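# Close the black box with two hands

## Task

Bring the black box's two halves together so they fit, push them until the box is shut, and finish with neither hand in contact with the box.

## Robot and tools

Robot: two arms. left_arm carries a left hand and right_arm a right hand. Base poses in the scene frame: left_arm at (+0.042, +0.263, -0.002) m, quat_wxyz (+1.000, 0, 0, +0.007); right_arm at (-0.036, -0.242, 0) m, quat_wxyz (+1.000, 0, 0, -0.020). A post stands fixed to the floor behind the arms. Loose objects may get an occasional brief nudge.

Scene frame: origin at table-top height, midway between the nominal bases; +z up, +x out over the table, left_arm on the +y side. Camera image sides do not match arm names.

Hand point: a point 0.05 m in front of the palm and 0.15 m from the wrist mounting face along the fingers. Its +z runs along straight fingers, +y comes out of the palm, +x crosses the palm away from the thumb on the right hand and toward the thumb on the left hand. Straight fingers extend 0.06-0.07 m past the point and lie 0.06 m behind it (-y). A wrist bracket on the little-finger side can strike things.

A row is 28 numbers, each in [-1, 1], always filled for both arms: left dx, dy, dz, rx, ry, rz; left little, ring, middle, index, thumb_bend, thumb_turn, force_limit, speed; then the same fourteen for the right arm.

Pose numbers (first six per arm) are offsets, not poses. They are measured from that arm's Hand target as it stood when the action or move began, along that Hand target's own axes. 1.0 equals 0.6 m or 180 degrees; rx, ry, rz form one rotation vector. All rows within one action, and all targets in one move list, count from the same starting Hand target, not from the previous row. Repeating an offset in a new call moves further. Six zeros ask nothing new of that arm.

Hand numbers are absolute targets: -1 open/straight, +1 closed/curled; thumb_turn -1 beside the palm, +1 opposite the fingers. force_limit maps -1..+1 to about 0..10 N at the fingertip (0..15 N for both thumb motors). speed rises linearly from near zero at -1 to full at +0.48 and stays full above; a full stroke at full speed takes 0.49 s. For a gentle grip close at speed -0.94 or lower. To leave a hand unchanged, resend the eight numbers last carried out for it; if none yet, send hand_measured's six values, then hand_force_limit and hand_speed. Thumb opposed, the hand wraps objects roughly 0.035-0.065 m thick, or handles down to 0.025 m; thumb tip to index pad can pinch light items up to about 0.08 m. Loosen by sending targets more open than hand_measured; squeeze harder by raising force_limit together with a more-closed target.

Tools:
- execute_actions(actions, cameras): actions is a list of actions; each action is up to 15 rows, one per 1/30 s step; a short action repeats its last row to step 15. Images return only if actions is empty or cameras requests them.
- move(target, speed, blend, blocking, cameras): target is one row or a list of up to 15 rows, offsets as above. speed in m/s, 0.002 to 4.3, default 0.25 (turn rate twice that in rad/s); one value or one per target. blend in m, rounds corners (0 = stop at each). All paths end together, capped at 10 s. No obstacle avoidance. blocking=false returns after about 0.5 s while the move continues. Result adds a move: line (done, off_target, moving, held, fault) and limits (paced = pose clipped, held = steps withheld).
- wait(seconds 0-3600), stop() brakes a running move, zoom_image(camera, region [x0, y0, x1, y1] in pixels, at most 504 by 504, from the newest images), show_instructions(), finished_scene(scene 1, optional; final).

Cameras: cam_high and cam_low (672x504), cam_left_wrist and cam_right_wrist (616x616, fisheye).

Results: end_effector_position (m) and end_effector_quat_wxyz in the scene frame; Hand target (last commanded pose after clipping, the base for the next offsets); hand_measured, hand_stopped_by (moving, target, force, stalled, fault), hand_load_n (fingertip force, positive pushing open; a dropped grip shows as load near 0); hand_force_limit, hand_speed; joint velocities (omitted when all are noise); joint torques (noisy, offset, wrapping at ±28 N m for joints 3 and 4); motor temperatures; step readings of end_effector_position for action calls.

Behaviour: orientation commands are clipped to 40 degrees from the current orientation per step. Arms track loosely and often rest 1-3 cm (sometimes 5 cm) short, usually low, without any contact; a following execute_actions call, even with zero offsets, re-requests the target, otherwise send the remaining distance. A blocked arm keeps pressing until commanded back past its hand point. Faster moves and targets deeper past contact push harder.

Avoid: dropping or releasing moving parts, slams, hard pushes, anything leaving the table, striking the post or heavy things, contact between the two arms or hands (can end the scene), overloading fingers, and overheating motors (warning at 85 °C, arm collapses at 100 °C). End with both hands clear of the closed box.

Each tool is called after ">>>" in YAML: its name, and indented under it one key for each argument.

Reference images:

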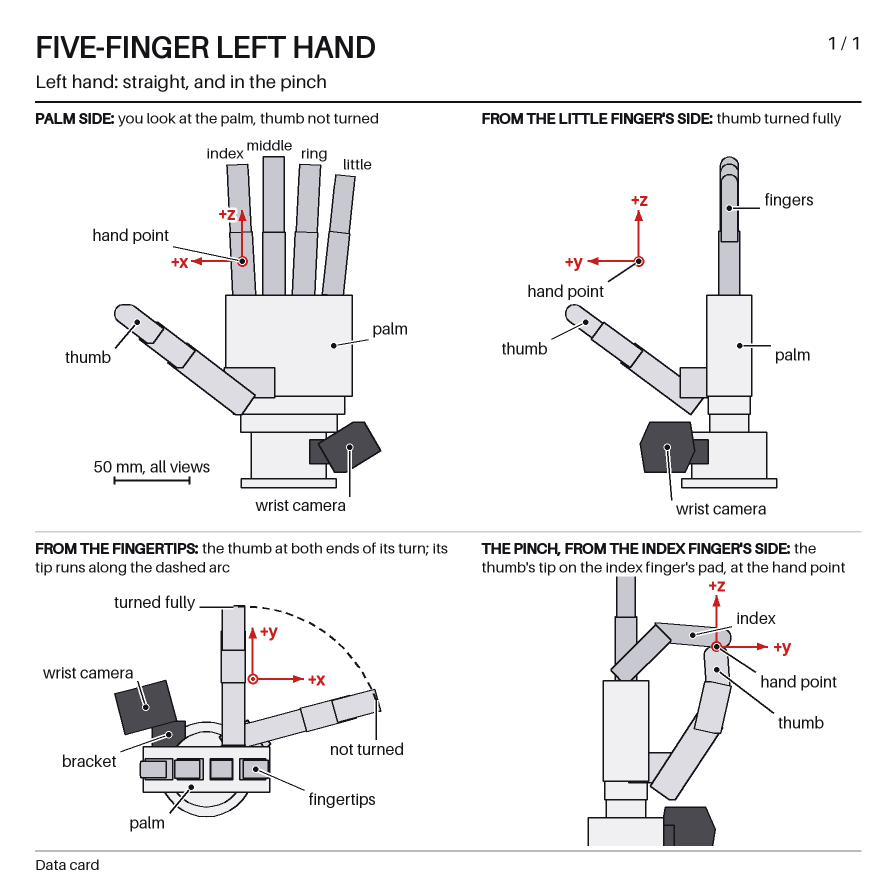

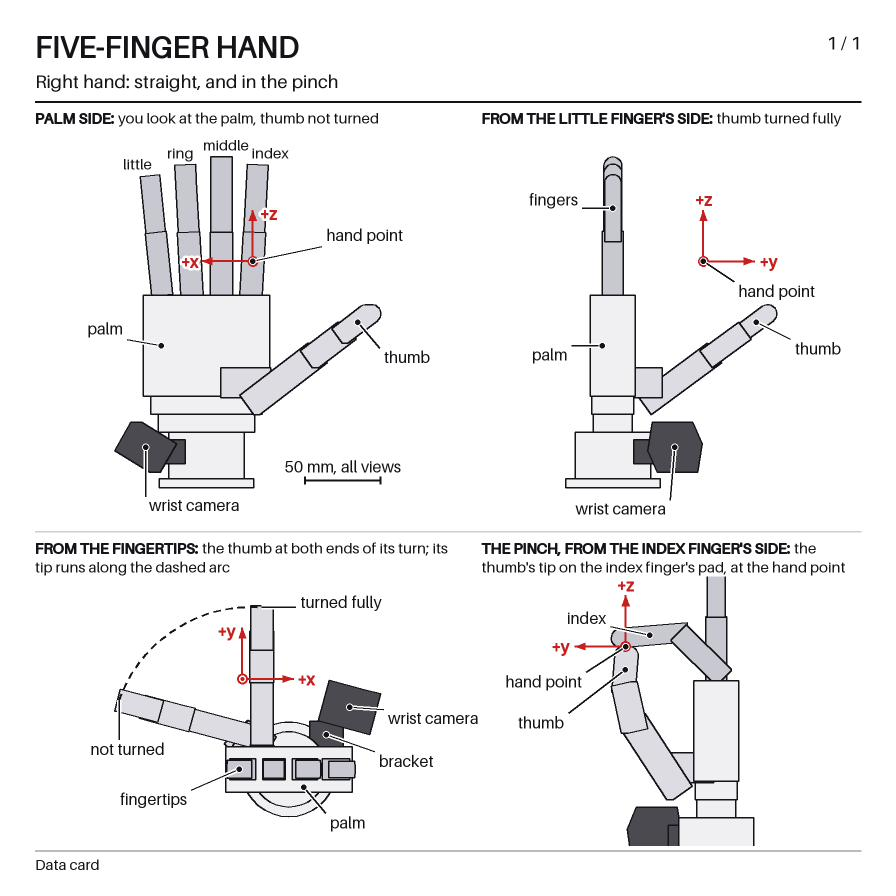

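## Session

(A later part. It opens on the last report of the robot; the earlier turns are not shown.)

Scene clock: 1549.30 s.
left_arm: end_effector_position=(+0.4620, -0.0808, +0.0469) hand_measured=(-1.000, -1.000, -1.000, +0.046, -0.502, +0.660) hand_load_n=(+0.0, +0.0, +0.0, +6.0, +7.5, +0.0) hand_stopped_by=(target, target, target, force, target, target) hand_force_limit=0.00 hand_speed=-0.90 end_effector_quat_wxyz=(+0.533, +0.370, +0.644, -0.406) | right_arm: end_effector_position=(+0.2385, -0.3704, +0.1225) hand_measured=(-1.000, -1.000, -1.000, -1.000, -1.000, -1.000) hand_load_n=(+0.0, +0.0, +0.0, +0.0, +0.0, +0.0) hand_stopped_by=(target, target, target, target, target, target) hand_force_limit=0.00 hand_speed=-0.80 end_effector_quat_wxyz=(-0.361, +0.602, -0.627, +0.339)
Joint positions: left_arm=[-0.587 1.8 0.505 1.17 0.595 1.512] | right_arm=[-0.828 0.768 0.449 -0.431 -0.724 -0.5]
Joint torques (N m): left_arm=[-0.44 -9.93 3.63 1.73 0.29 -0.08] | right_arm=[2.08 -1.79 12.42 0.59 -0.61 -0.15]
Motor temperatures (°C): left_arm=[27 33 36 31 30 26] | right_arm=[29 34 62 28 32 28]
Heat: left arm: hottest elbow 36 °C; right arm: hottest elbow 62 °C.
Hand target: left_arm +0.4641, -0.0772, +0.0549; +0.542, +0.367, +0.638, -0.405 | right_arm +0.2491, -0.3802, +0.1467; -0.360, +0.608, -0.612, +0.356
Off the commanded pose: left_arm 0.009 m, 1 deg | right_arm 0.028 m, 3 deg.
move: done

>>> move:
  target:
    - [-0.1050,0.0009,-0.0578,0,0,0,-1,-1,-1,0.5,-0.5,0.66,0.0,-0.9, 0,0,0,0,0,0,-1,-1,-1,-1,-1,-1,0,-0.8]
    - [-0.0350,-0.0017,0.0160,0,0,0,-1,-1,-1,0.5,-0.5,0.66,0.0,-0.9, 0,0,0,0,0,0,-1,-1,-1,-1,-1,-1,0,-0.8]
    - [-0.0103,0.0014,0.0181,0,0,0,-1,-1,-1,0.5,-0.5,0.66,0.0,-0.9, 0,0,0,0,0,0,-1,-1,-1,-1,-1,-1,0,-0.8]
  speed: 0.1
  blend: [0,0.005,0]
  cameras: ["cam_high","cam_low"]

>>> zoom_image:
  camera: "cam_high"
  region: [350, 236, 376, 262]

>>> zoom_image:
  camera: "cam_low"
  region: [200, 225, 240, 265]

Scene clock: 1565.80 s.
left_arm: end_effector_position=(+0.4627, -0.0741, +0.0458) hand_measured=(-1.000, -1.000, -1.000, +0.046, -0.502, +0.660) hand_load_n=(+0.0, +0.0, +0.0, +6.0, +8.0, -0.5) hand_stopped_by=(target, target, target, force, target, target) hand_force_limit=0.00 hand_speed=-0.90 end_effector_quat_wxyz=(+0.529, +0.364, +0.654, -0.400) | right_arm: end_effector_position=(+0.2385, -0.3704, +0.1225) hand_measured=(-1.000, -1.000, -1.000, -1.000, -1.000, -1.000) hand_load_n=(+0.0, +0.0, +0.0, +0.0, +0.0, +0.0) hand_stopped_by=(target, target, target, target, target, target) hand_force_limit=0.00 hand_speed=-0.80 end_effector_quat_wxyz=(-0.361, +0.602, -0.627, +0.339)
Joint positions: left_arm=[-0.579 1.78 0.497 1.137 0.586 1.512] | right_arm=[-0.828 0.768 0.449 -0.431 -0.724 -0.5]
Joint torques (N m): left_arm=[-2.2 -8.64 6.54 1.84 0.08 -0.07] | right_arm=[2.08 -1.85 12.42 0.55 -0.61 -0.14]
Motor temperatures (°C): left_arm=[27 33 36 31 30 26] | right_arm=[29 34 62 28 32 28]
Heat: left arm: hottest elbow 36 °C; right arm: hottest elbow 62 °C.
Hand target: left_arm +0.4700, -0.0871, +0.0600; +0.542, +0.367, +0.638, -0.406 | right_arm +0.2491, -0.3802, +0.1467; -0.360, +0.608, -0.612, +0.356
Off the commanded pose: left_arm 0.021 m, 2 deg | right_arm 0.028 m, 3 deg.
move: off_target (left_arm)

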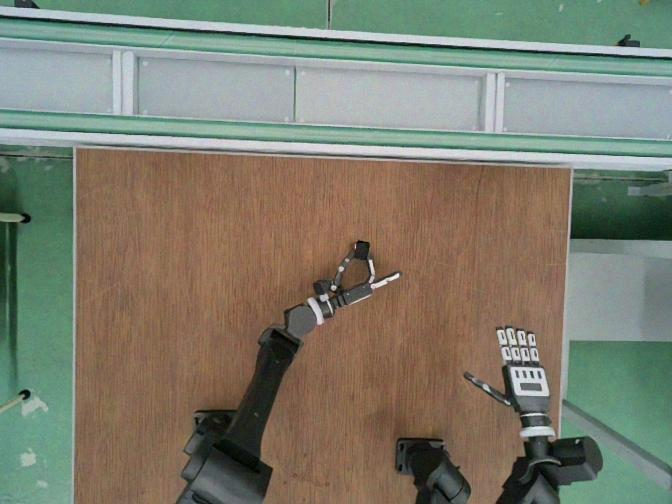

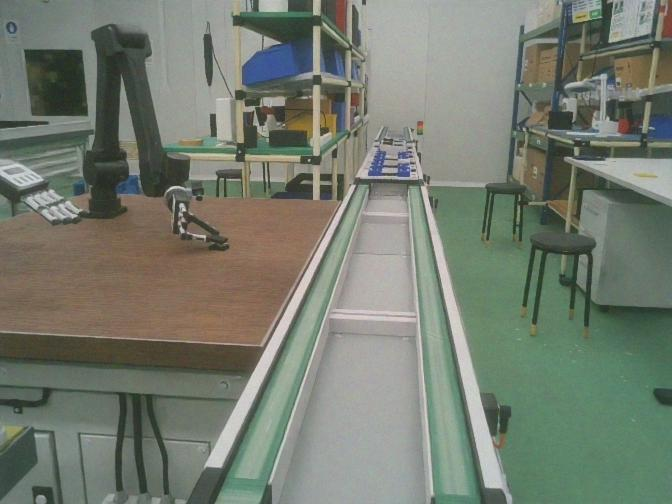

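Scaled by 19.385 from the camera's image (finer frame: 960x720).

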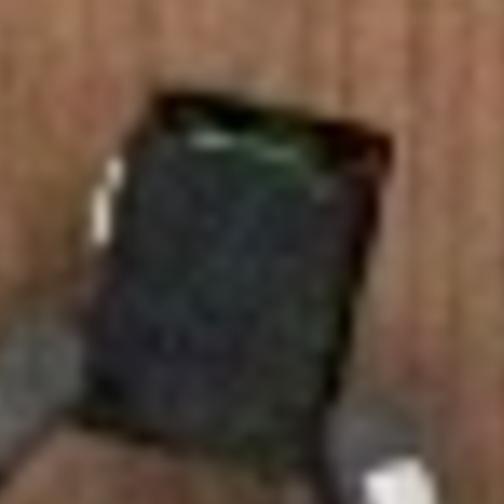

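Scaled by 12.600 from the camera's image (finer frame: 960x720).

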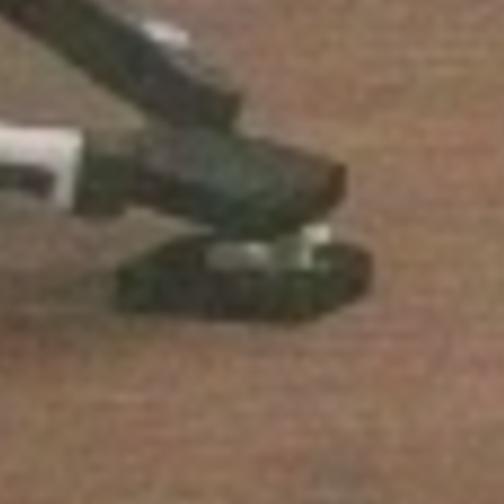

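>>> move:
  target:
    - [-0.1027,0.0052,-0.0686,0,0,0,-1,-1,-1,0.5,-0.5,0.66,0.0,-0.9, 0,0,0,0,0,0,-1,-1,-1,-1,-1,-1,0,-0.8]
    - [-0.0328,0.0027,0.0052,0,0,0,-1,-1,-1,0.5,-0.5,0.66,0.0,-0.9, 0,0,0,0,0,0,-1,-1,-1,-1,-1,-1,0,-0.8]
    - [-0.0081,0.0057,0.0073,0,0,0,-1,-1,-1,0.5,-0.5,0.66,0.0,-0.9, 0,0,0,0,0,0,-1,-1,-1,-1,-1,-1,0,-0.8]
  speed: 0.1
  blend: [0,0.005,0]
  cameras: ["cam_high","cam_low"]

>>> zoom_image:
  camera: "cam_high"
  region: [350, 236, 376, 262]

>>> zoom_image:
  camera: "cam_low"
  region: [200, 225, 240, 265]

Scene clock: 1575.70 s.
left_arm: end_effector_position=(+0.4678, -0.0765, +0.0491) hand_measured=(-1.000, -1.000, -1.000, +0.046, -0.502, +0.660) hand_load_n=(+0.0, +0.0, +0.0, +6.0, +8.0, +0.0) hand_stopped_by=(target, target, target, force, target, target) hand_force_limit=0.00 hand_speed=-0.90 end_effector_quat_wxyz=(+0.528, +0.364, +0.655, -0.400) | right_arm: end_effector_position=(+0.2385, -0.3704, +0.1225) hand_measured=(-1.000, -1.000, -1.000, -1.000, -1.000, -1.000) hand_load_n=(+0.0, +0.0, +0.0, +0.0, +0.0, +0.0) hand_stopped_by=(target, target, target, target, target, target) hand_force_limit=0.00 hand_speed=-0.80 end_effector_quat_wxyz=(-0.361, +0.602, -0.627, +0.339)
Joint positions: left_arm=[-0.577 1.772 0.512 1.113 0.588 1.512] | right_arm=[-0.828 0.768 0.449 -0.431 -0.724 -0.5]
Joint torques (N m): left_arm=[-2.32 -8.94 6.82 1.77 0.08 -0.09] | right_arm=[1.96 -1.61 12.34 0.55 -0.63 -0.15]
Motor temperatures (°C): left_arm=[27 33 36 31 30 26] | right_arm=[29 34 62 28 32 28]
Heat: left arm: hottest elbow 36 °C; right arm: hottest elbow 62 °C.
Hand target: left_arm +0.4755, -0.0898, +0.0640; +0.542, +0.367, +0.638, -0.406 | right_arm +0.2491, -0.3802, +0.1467; -0.360, +0.608, -0.612, +0.356
Off the commanded pose: left_arm 0.021 m, 3 deg | right_arm 0.028 m, 3 deg.
move: off_target (left_arm)

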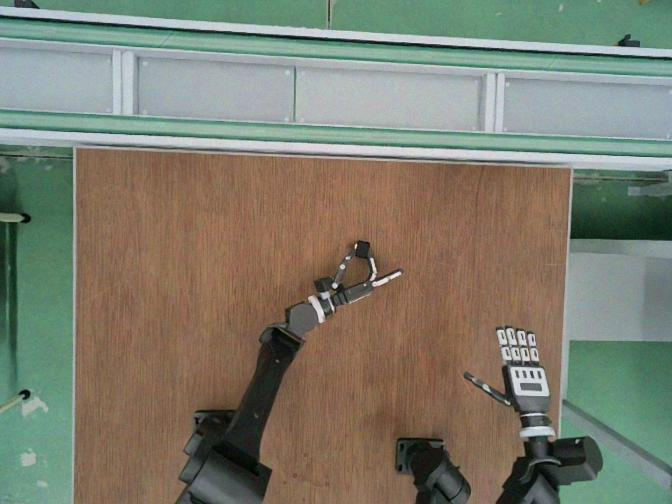

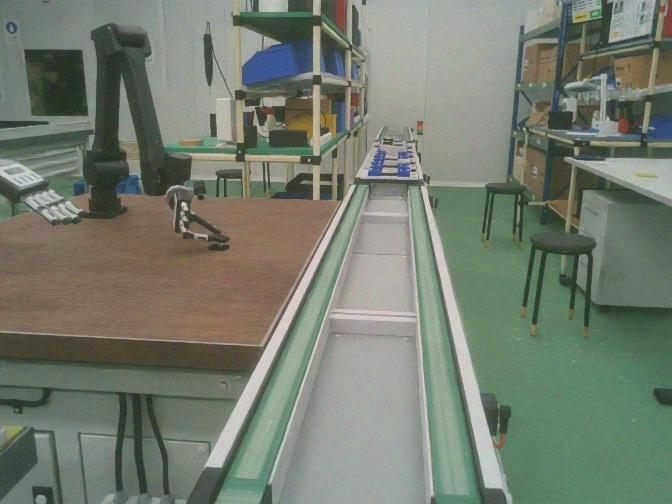

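Scaled by 19.385 from the camera's image (finer frame: 960x720).

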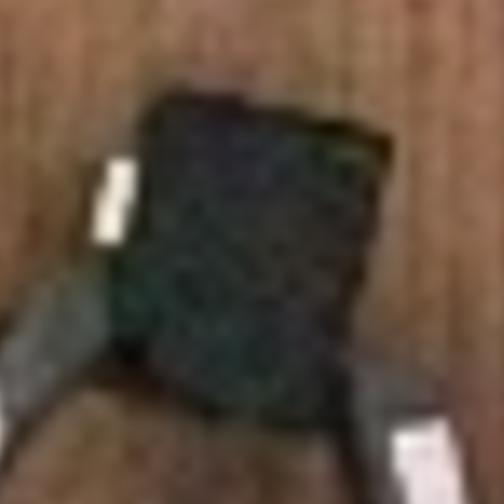

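Scaled by 12.600 from the camera's image (finer frame: 960x720).

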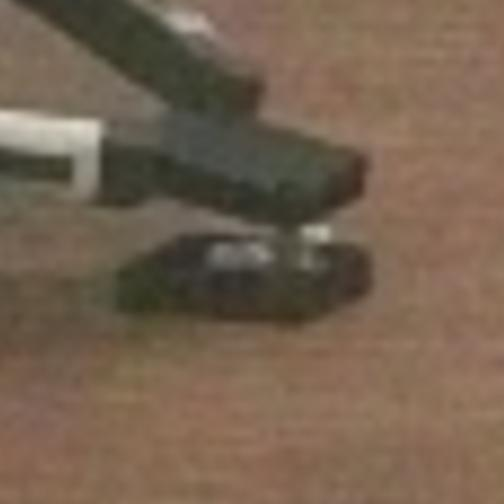

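>>> move:
  target:
    - [-0.0887,-0.0021,-0.0767,0,-0.0171,0.0286,-1,-1,-1,0.5,-0.5,0.66,0.0,-0.9, 0,0,0,0,0,0,-1,-1,-1,-1,-1,-1,0,-0.8]
    - [-0.0188,-0.0047,-0.0028,0,-0.0171,0.0286,-1,-1,-1,0.5,-0.5,0.66,0.0,-0.9, 0,0,0,0,0,0,-1,-1,-1,-1,-1,-1,0,-0.8]
    - [0.0060,-0.0017,-0.0007,0,-0.0171,0.0286,-1,-1,-1,0.5,-0.5,0.66,0.0,-0.9, 0,0,0,0,0,0,-1,-1,-1,-1,-1,-1,0,-0.8]
  speed: 0.1
  blend: [0,0.005,0]
  cameras: ["cam_high","cam_low"]

>>> zoom_image:
  camera: "cam_high"
  region: [350, 236, 376, 262]

>>> zoom_image:
  camera: "cam_low"
  region: [200, 225, 240, 265]

Scene clock: 1589.87 s.
left_arm: end_effector_position=(+0.4685, -0.0780, +0.0474) hand_measured=(-1.000, -1.000, -1.000, +0.046, -0.502, +0.660) hand_load_n=(+0.0, +0.0, +0.0, +6.0, +8.0, +0.0) hand_stopped_by=(target, target, target, force, target, target) hand_force_limit=0.00 hand_speed=-0.90 end_effector_quat_wxyz=(+0.563, +0.378, +0.624, -0.389) | right_arm: end_effector_position=(+0.2385, -0.3704, +0.1225) hand_measured=(-1.000, -1.000, -1.000, -1.000, -1.000, -1.000) hand_load_n=(+0.0, +0.0, +0.0, +0.0, +0.0, -0.5) hand_stopped_by=(target, target, target, target, target, target) hand_force_limit=0.00 hand_speed=-0.80 end_effector_quat_wxyz=(-0.361, +0.602, -0.627, +0.339)
Joint positions: left_arm=[-0.584 1.856 0.505 1.274 0.578 1.554] | right_arm=[-0.828 0.768 0.449 -0.431 -0.724 -0.5]
Joint torques (N m): left_arm=[-2.2 -9.29 5.65 1.54 -0.02 0.04] | right_arm=[2.32 -2.02 12.37 0.53 -0.63 -0.14]
Motor temperatures (°C): left_arm=[27 33 36 31 30 26] | right_arm=[29 33 62 28 32 28]
Heat: left arm: hottest elbow 36 °C; right arm: hottest elbow 62 °C.
Hand target: left_arm +0.4740, -0.0897, +0.0607; +0.577, +0.384, +0.606, -0.390 | right_arm +0.2491, -0.3802, +0.1467; -0.360, +0.608, -0.612, +0.356
Off the commanded pose: left_arm 0.018 m, 3 deg | right_arm 0.028 m, 3 deg.
move: off_target (left_arm)

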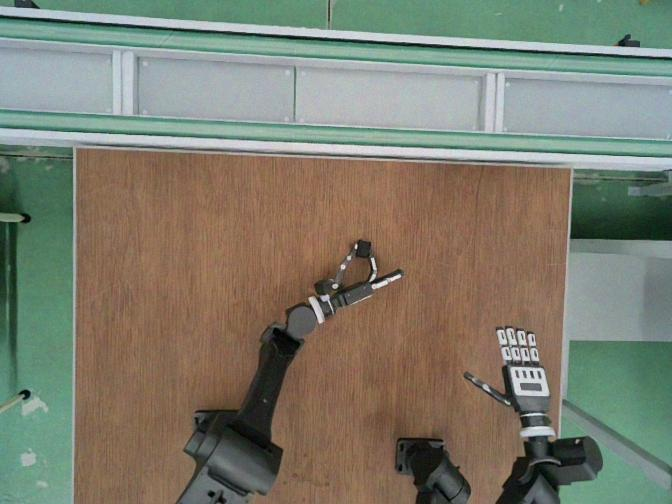

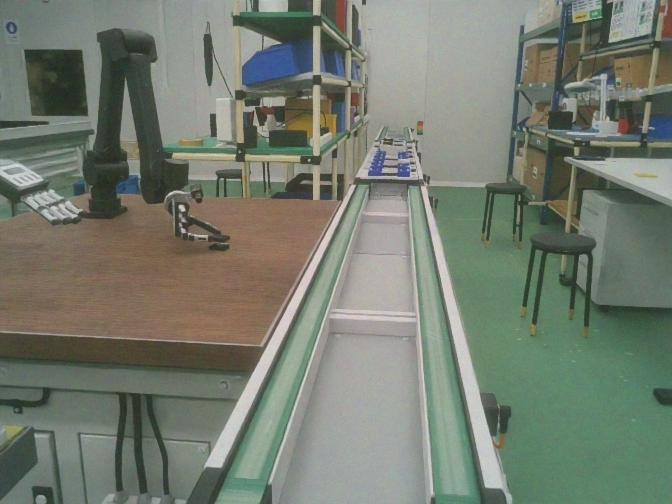

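Scaled by 19.385 from the camera's image (finer frame: 960x720).

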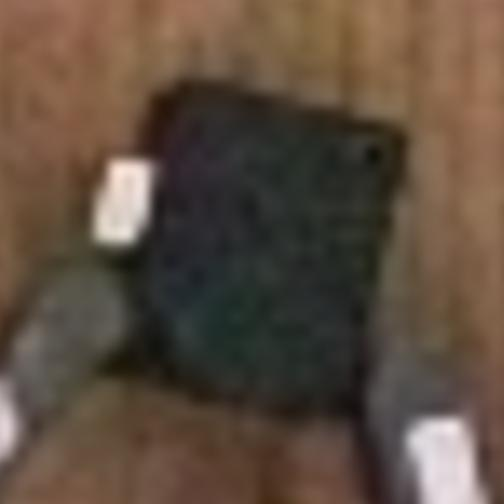

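Scaled by 12.600 from the camera's image (finer frame: 960x720).

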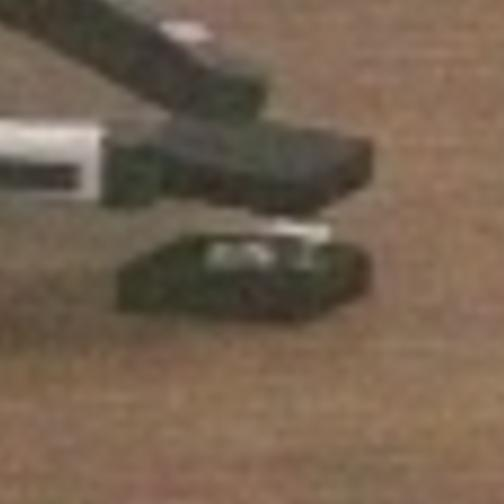

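>>> zoom_image:
  camera: "cam_high"
  region: [354, 238, 374, 258]

>>> zoom_image:
  camera: "cam_right_wrist"
  region: [230, 270, 320, 360]

Scaled by 25.200 from the camera's image (finer frame: 960x720).

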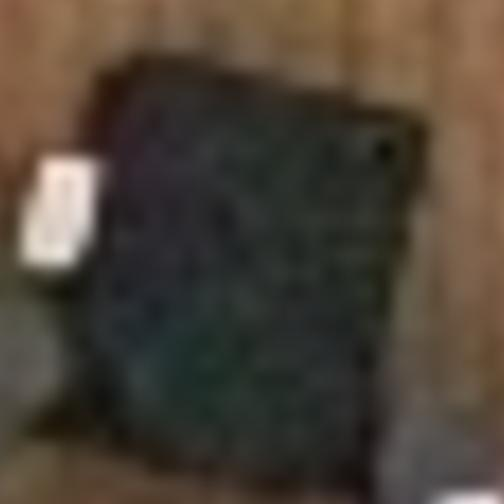

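This scene's latest camera images include none from cam_right_wrist. They are from: cam_high, cam_low. cam_right_wrist's image comes with the result of a call that names it in "cameras".

>>> wait:
  seconds: 0.1
  cameras: ["cam_right_wrist", "cam_high"]

>>> zoom_image:
  camera: "cam_right_wrist"
  region: [230, 270, 320, 360]

>>> zoom_image:
  camera: "cam_high"
  region: [356, 236, 376, 246]

>>> zoom_image:
  camera: "cam_high"
  region: [352, 250, 372, 260]

Scene clock: 1605.60 s.
left_arm: end_effector_position=(+0.4685, -0.0780, +0.0474) hand_measured=(-1.000, -1.000, -1.000, +0.046, -0.502, +0.660) hand_load_n=(+0.0, +0.0, +0.0, +6.0, +8.0, +0.0) hand_stopped_by=(target, target, target, force, target, target) hand_force_limit=0.00 hand_speed=-0.90 end_effector_quat_wxyz=(+0.563, +0.378, +0.624, -0.389) | right_arm: end_effector_position=(+0.2385, -0.3704, +0.1225) hand_measured=(-1.000, -1.000, -1.000, -1.000, -1.000, -1.000) hand_load_n=(+0.0, +0.0, +0.0, +0.0, +0.0, -0.5) hand_stopped_by=(target, target, target, target, target, target) hand_force_limit=0.00 hand_speed=-0.80 end_effector_quat_wxyz=(-0.361, +0.602, -0.627, +0.339)
Joint positions: left_arm=[-0.584 1.856 0.505 1.274 0.578 1.554] | right_arm=[-0.828 0.768 0.449 -0.431 -0.724 -0.5]
Joint torques (N m): left_arm=[-2.26 -9.41 5.44 1.83 0.05 0] | right_arm=[2.08 -1.73 12.42 0.51 -0.64 -0.15]
Motor temperatures (°C): left_arm=[27 33 35 31 30 26] | right_arm=[29 33 62 28 32 28]
Heat: left arm: hottest elbow 35 °C; right arm: hottest elbow 62 °C.
Hand target: left_arm +0.4740, -0.0897, +0.0607; +0.577, +0.384, +0.606, -0.390 | right_arm +0.2491, -0.3802, +0.1467; -0.360, +0.608, -0.612, +0.356
Off the commanded pose: left_arm 0.018 m, 3 deg | right_arm 0.028 m, 3 deg.
wait: 0.10 s; at rest from the start
Images, in order (width x height): cam_high 672x504, cam_right_wrist 616x616.

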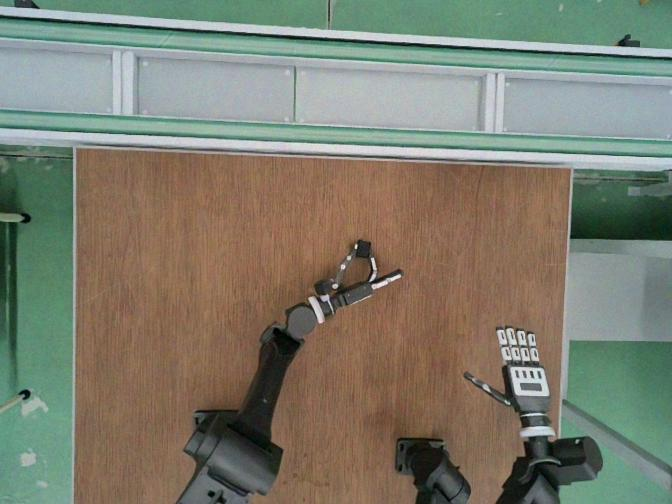

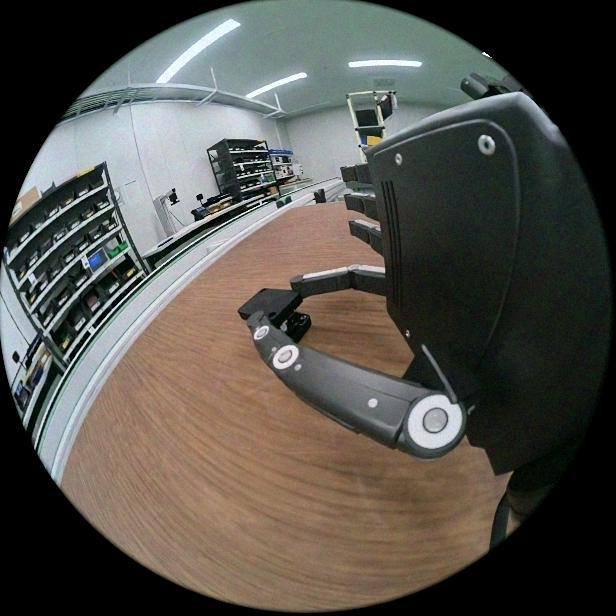

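Scaled by 5.600 from the camera's image (finer frame: 880x880).

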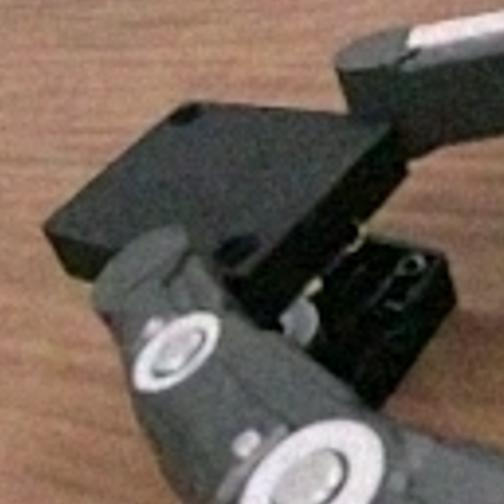

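Scaled by 25.200 from the camera's image (finer frame: 960x720).

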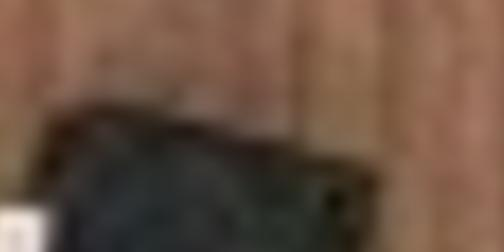

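Scaled by 25.200 from the camera's image (finer frame: 960x720).

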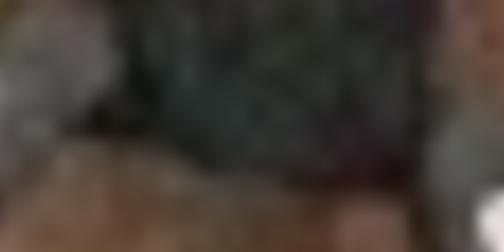

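>>> move:
  target:
    - [-0.0899,0.0107,-0.0740,0.0097,0.0003,0.0003,-1,-1,-1,0.5,-0.5,0.66,0.0,-0.9, 0,0,0,0,0,0,-1,-1,-1,-1,-1,-1,0,-0.8]
    - [-0.0166,0.0014,-0.0040,0.0097,0.0003,0.0003,-1,-1,-1,0.5,-0.5,0.66,0.0,-0.9, 0,0,0,0,0,0,-1,-1,-1,-1,-1,-1,0,-0.8]
    - [0.0084,0.0021,-0.0033,0.0097,0.0003,0.0003,-1,-1,-1,0.5,-0.5,0.66,0.0,-0.9, 0,0,0,0,0,0,-1,-1,-1,-1,-1,-1,0,-0.8]
  speed: 0.1
  blend: [0,0.005,0]
  cameras: ["cam_high","cam_low","cam_right_wrist"]

>>> zoom_image:
  camera: "cam_high"
  region: [354, 238, 374, 258]

>>> zoom_image:
  camera: "cam_low"
  region: [205, 230, 235, 260]

>>> zoom_image:
  camera: "cam_right_wrist"
  region: [230, 270, 320, 360]

Scene clock: 1624.97 s.
left_arm: end_effector_position=(+0.4688, -0.0760, +0.0430) hand_measured=(-1.000, -1.000, -1.000, +0.046, -0.502, +0.660) hand_load_n=(+0.0, +0.0, -0.5, +6.0, +7.5, +0.0) hand_stopped_by=(target, target, target, force, target, target) hand_force_limit=0.00 hand_speed=-0.90 end_effector_quat_wxyz=(+0.557, +0.387, +0.618, -0.398) | right_arm: end_effector_position=(+0.2385, -0.3704, +0.1225) hand_measured=(-1.000, -1.000, -1.000, -1.000, -1.000, -1.000) hand_load_n=(+0.0, +0.0, +0.0, +0.0, +0.0, +0.0) hand_stopped_by=(target, target, target, target, target, target) hand_force_limit=0.00 hand_speed=-0.80 end_effector_quat_wxyz=(-0.361, +0.602, -0.627, +0.339)
Joint positions: left_arm=[-0.562 1.876 0.509 1.289 0.631 1.557] | right_arm=[-0.828 0.768 0.449 -0.431 -0.724 -0.5]
Joint torques (N m): left_arm=[-2.14 -9.05 5.44 1.58 0.04 0.03] | right_arm=[1.96 -1.73 12.36 0.57 -0.63 -0.15]
Motor temperatures (°C): left_arm=[27 33 35 31 30 26] | right_arm=[29 33 62 28 32 28]
Heat: left arm: hottest elbow 35 °C; right arm: hottest elbow 62 °C.
Hand target: left_arm +0.4742, -0.0873, +0.0557; +0.571, +0.393, +0.600, -0.399 | right_arm +0.2491, -0.3802, +0.1467; -0.360, +0.608, -0.612, +0.356
Off the commanded pose: left_arm 0.018 m, 3 deg | right_arm 0.028 m, 3 deg.
move: off_target (left_arm)

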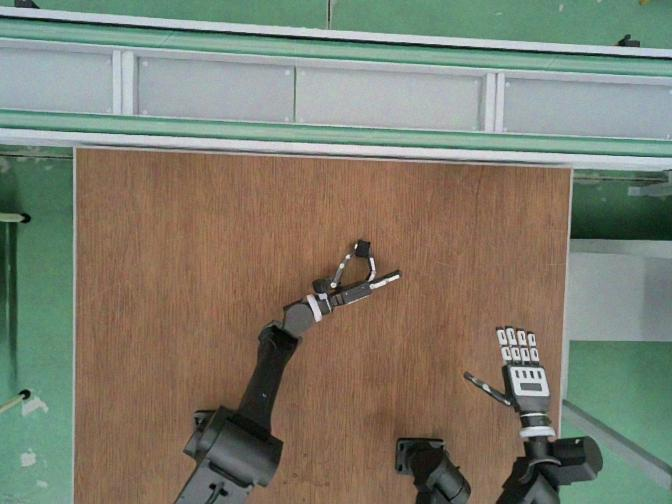

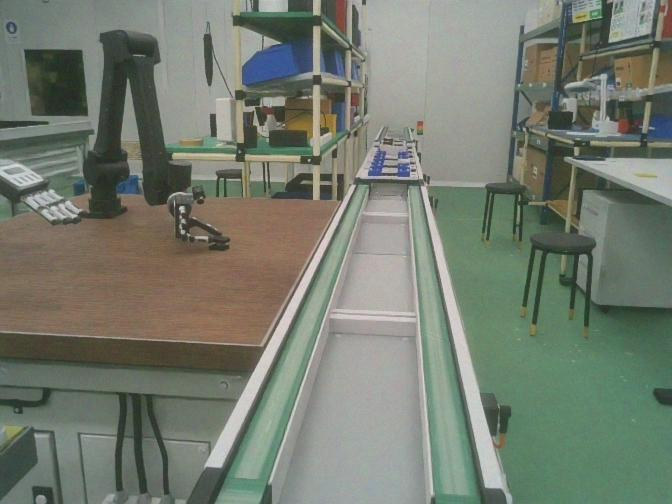

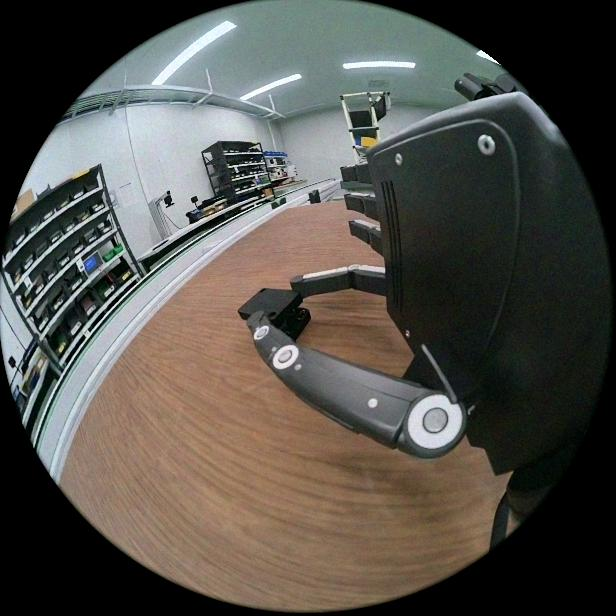

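Scaled by 25.200 from the camera's image (finer frame: 960x720).

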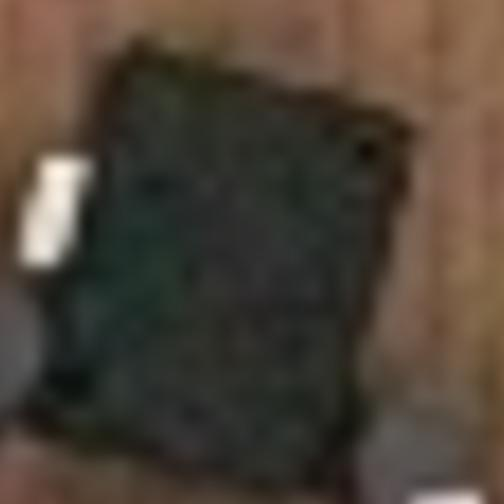

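Scaled by 16.800 from the camera's image (finer frame: 960x720).

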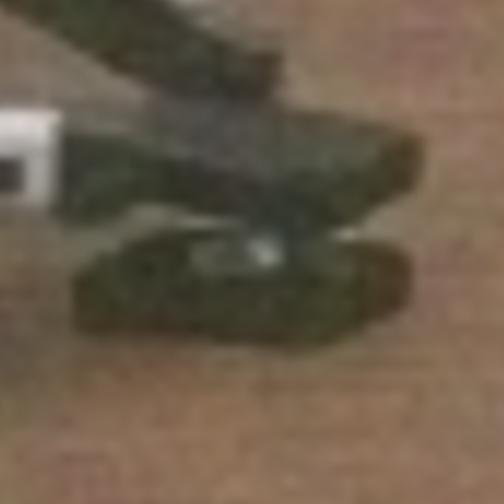

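Scaled by 5.600 from the camera's image (finer frame: 880x880).

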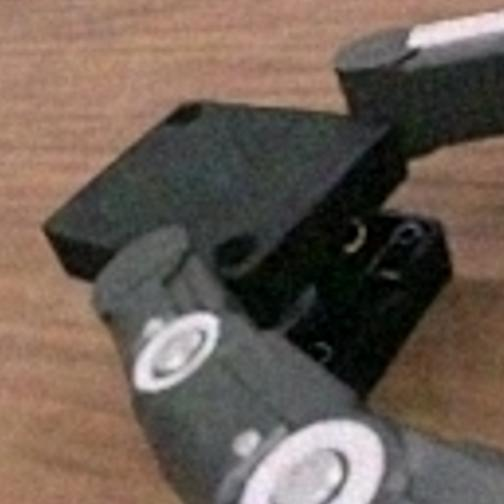

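>>> move:
  target:
    - [-0.0981,0.0043,-0.0714,-0.0039,-0.0001,-0.0001,-1,-1,-1,0.5,-0.5,0.66,0.0,-0.9, 0,0,0,0,0,0,-1,-1,-1,-1,-1,-1,0,-0.8]
    - [-0.0199,-0.0027,-0.0011,-0.0039,-0.0001,-0.0001,-1,-1,-1,0.5,-0.5,0.66,0.0,-0.9, 0,0,0,0,0,0,-1,-1,-1,-1,-1,-1,0,-0.8]
    - [0.0134,-0.0017,-0.0001,-0.0039,-0.0001,-0.0001,-1,-1,-1,0.5,-0.5,0.66,0.0,-0.9, 0,0,0,0,0,0,-1,-1,-1,-1,-1,-1,0,-0.8]
  speed: [0.1,0.1,0.04]
  blend: [0,0.005,0]
  cameras: ["cam_high","cam_low","cam_right_wrist"]

>>> zoom_image:
  camera: "cam_high"
  region: [354, 238, 374, 258]

>>> zoom_image:
  camera: "cam_low"
  region: [205, 230, 235, 260]

>>> zoom_image:
  camera: "cam_right_wrist"
  region: [230, 270, 320, 360]

Scene clock: 1649.47 s.
left_arm: end_effector_position=(+0.4677, -0.0761, +0.0375) hand_measured=(-1.000, -1.000, -1.000, +0.046, -0.502, +0.660) hand_load_n=(+0.5, +0.0, +0.0, +6.0, +7.5, -0.5) hand_stopped_by=(target, target, target, force, target, target) hand_force_limit=0.00 hand_speed=-0.90 end_effector_quat_wxyz=(+0.561, +0.384, +0.618, -0.394) | right_arm: end_effector_position=(+0.2385, -0.3704, +0.1225) hand_measured=(-1.000, -1.000, -1.000, -1.000, -1.000, -1.000) hand_load_n=(+0.0, +0.0, +0.0, +0.0, +0.0, -0.5) hand_stopped_by=(target, target, target, target, target, target) hand_force_limit=0.00 hand_speed=-0.80 end_effector_quat_wxyz=(-0.361, +0.602, -0.627, +0.339)
Joint positions: left_arm=[-0.571 1.901 0.507 1.321 0.61 1.557] | right_arm=[-0.828 0.768 0.449 -0.431 -0.724 -0.5]
Joint torques (N m): left_arm=[-2.43 -8.94 5.31 1.83 0.01 0.02] | right_arm=[2.02 -1.9 12.36 0.61 -0.62 -0.16]
Motor temperatures (°C): left_arm=[27 32 35 31 30 26] | right_arm=[29 33 62 28 32 28]
Heat: left arm: hottest elbow 35 °C; right arm: hottest elbow 62 °C.
Hand target: left_arm +0.4727, -0.0876, +0.0475; +0.573, +0.390, +0.603, -0.396 | right_arm +0.2491, -0.3802, +0.1467; -0.360, +0.608, -0.612, +0.356
Off the commanded pose: left_arm 0.016 m, 2 deg | right_arm 0.028 m, 3 deg.
move: off_target (left_arm)

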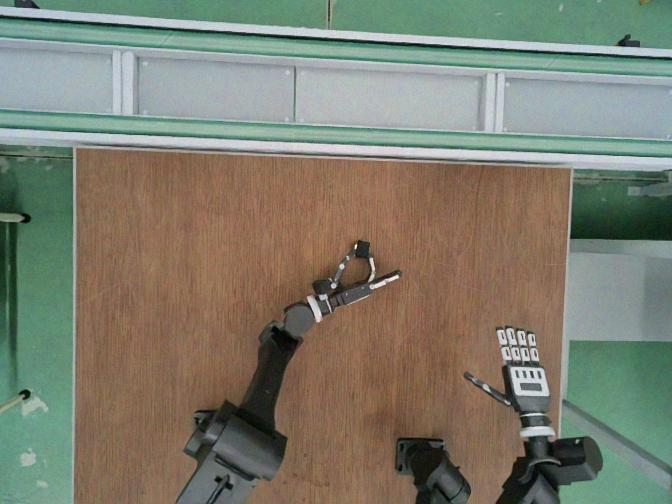

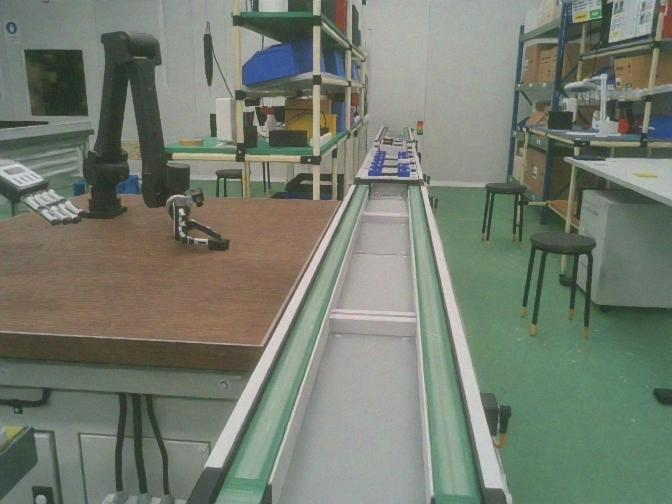

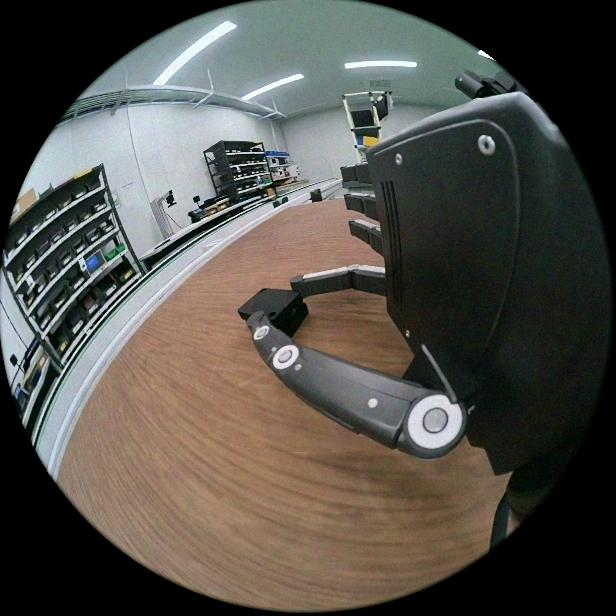

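Scaled by 25.200 from the camera's image (finer frame: 960x720).

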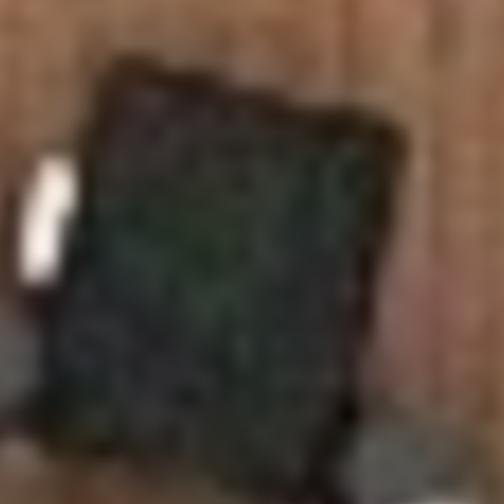

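Scaled by 16.800 from the camera's image (finer frame: 960x720).

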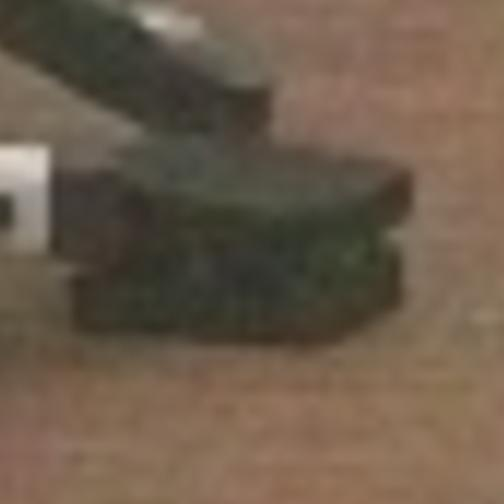

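Scaled by 5.600 from the camera's image (finer frame: 880x880).

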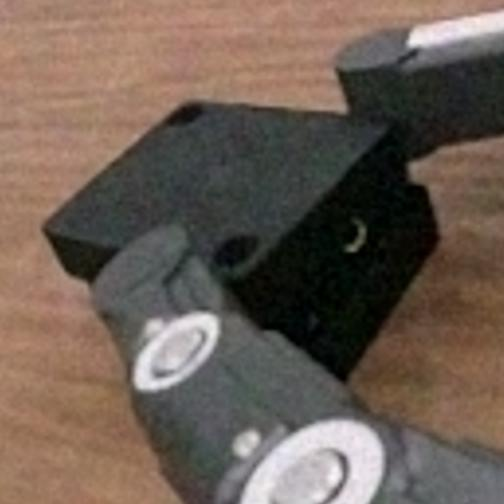

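>>> zoom_image:
  camera: "cam_low"
  region: [208, 234, 232, 252]

>>> zoom_image:
  camera: "cam_right_wrist"
  region: [265, 285, 315, 335]

Scaled by 21.000 from the camera's image (finer frame: 960x720).

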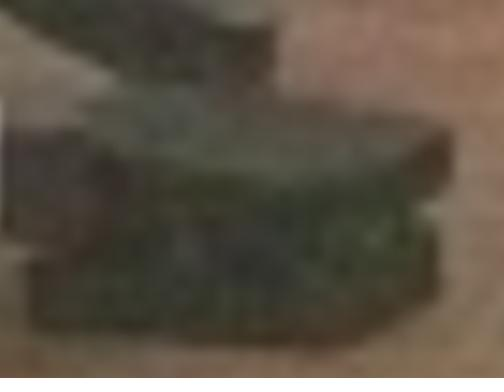

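Scaled by 10.080 from the camera's image (finer frame: 880x880).

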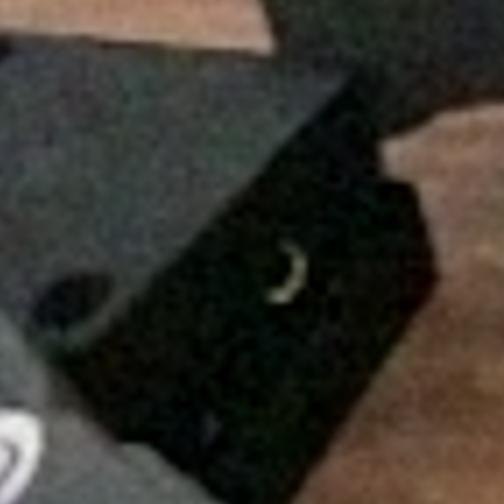

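>>> move:
  target: [-0.042,-0.0012,-0.0012,0,0,0,-1,-1,-1,0.5,-0.5,0.66,0.0,-0.9, 0,0,0,0,0,0,-1,-1,-1,-1,-1,-1,0,-0.8]
  speed: 0.06
  cameras: ["cam_high","cam_low","cam_right_wrist"]

>>> zoom_image:
  camera: "cam_high"
  region: [354, 238, 374, 258]

>>> zoom_image:
  camera: "cam_low"
  region: [205, 230, 235, 260]

>>> zoom_image:
  camera: "cam_right_wrist"
  region: [230, 270, 320, 360]

Scene clock: 1664.97 s.
left_arm: end_effector_position=(+0.4703, -0.0777, +0.0626) hand_measured=(-1.000, -1.000, -1.000, +0.046, -0.502, +0.660) hand_load_n=(+0.0, +0.0, +0.0, +5.5, +8.0, -0.5) hand_stopped_by=(target, target, target, force, target, target) hand_force_limit=0.00 hand_speed=-0.90 end_effector_quat_wxyz=(+0.566, +0.384, +0.613, -0.394) | right_arm: end_effector_position=(+0.2385, -0.3704, +0.1225) hand_measured=(-1.000, -1.000, -1.000, -1.000, -1.000, -1.000) hand_load_n=(+0.0, +0.0, +0.0, +0.0, +0.0, +0.0) hand_stopped_by=(target, target, target, target, target, target) hand_force_limit=0.00 hand_speed=-0.80 end_effector_quat_wxyz=(-0.361, +0.602, -0.627, +0.339)
Joint positions: left_arm=[-0.571 1.818 0.507 1.253 0.61 1.557] | right_arm=[-0.828 0.768 0.449 -0.431 -0.724 -0.5]
Joint torques (N m): left_arm=[-2.14 -9.52 5.29 1.11 0.07 0.05] | right_arm=[2.08 -1.49 12.34 0.55 -0.63 -0.14]
Motor temperatures (°C): left_arm=[27 33 35 31 30 26] | right_arm=[29 33 62 28 32 28]
Heat: left arm: hottest elbow 35 °C; right arm: hottest elbow 62 °C.
Hand target: left_arm +0.4728, -0.0876, +0.0729; +0.573, +0.390, +0.603, -0.396 | right_arm +0.2491, -0.3802, +0.1467; -0.360, +0.608, -0.612, +0.356
Off the commanded pose: left_arm 0.014 m, 2 deg | right_arm 0.028 m, 3 deg.
move: off_target (left_arm)

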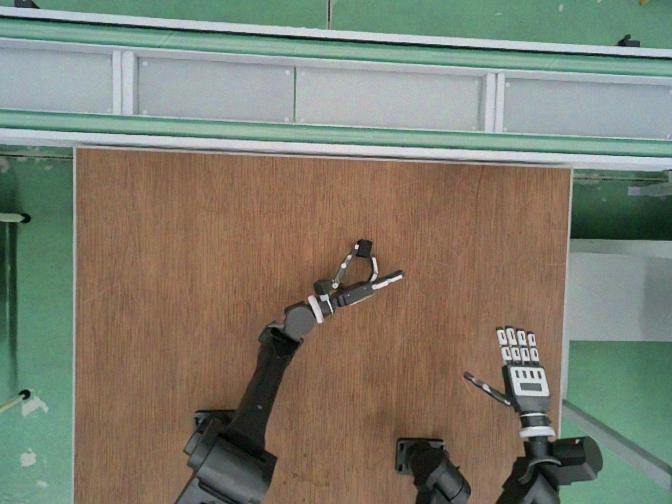

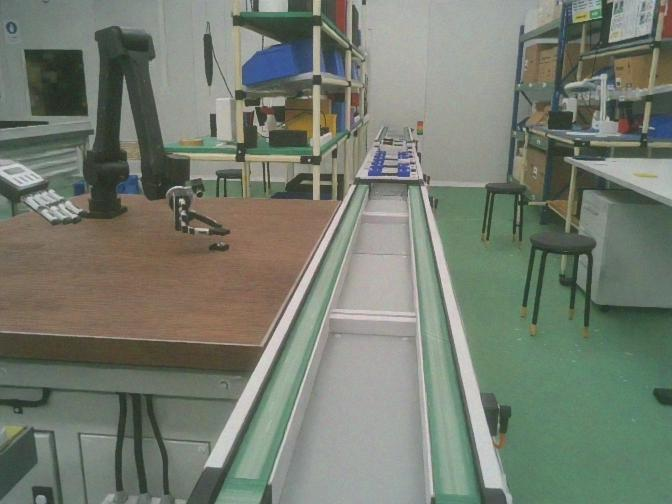

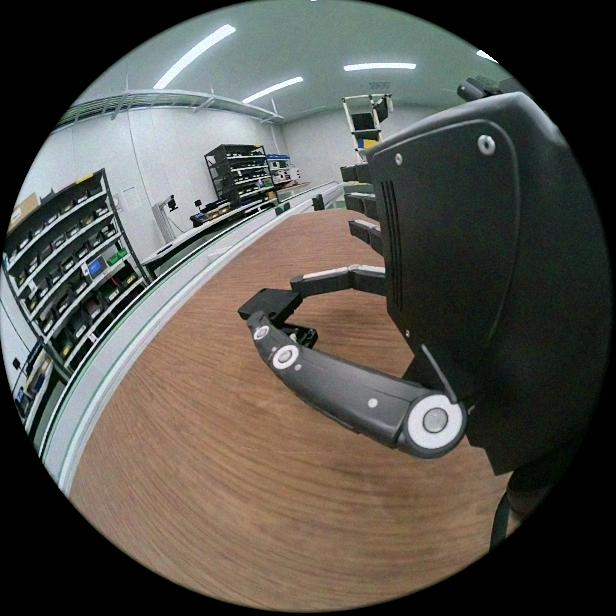

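Scaled by 25.200 from the camera's image (finer frame: 960x720).

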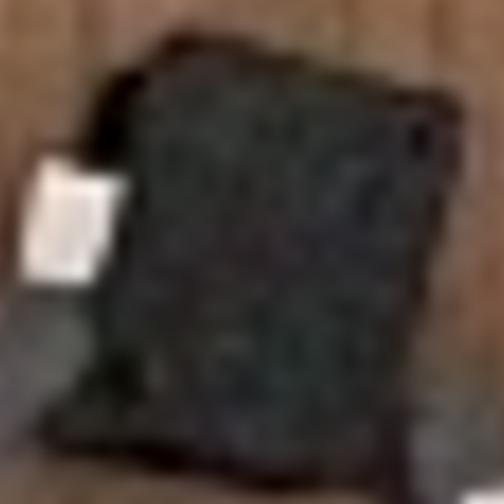

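Scaled by 16.800 from the camera's image (finer frame: 960x720).

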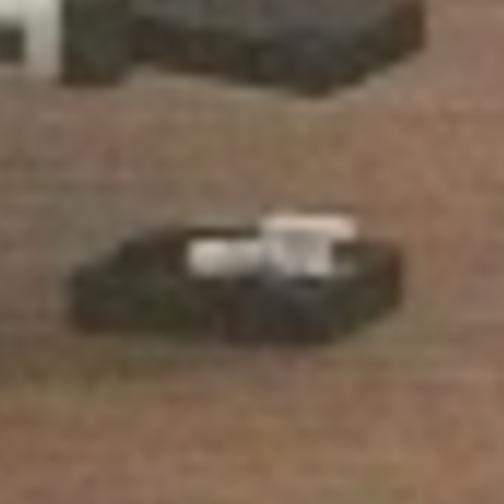

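Scaled by 5.600 from the camera's image (finer frame: 880x880).

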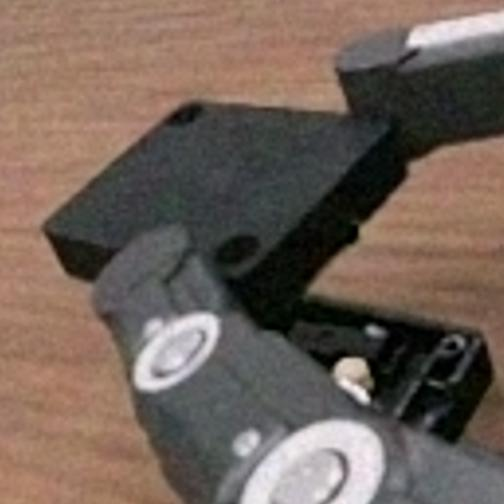

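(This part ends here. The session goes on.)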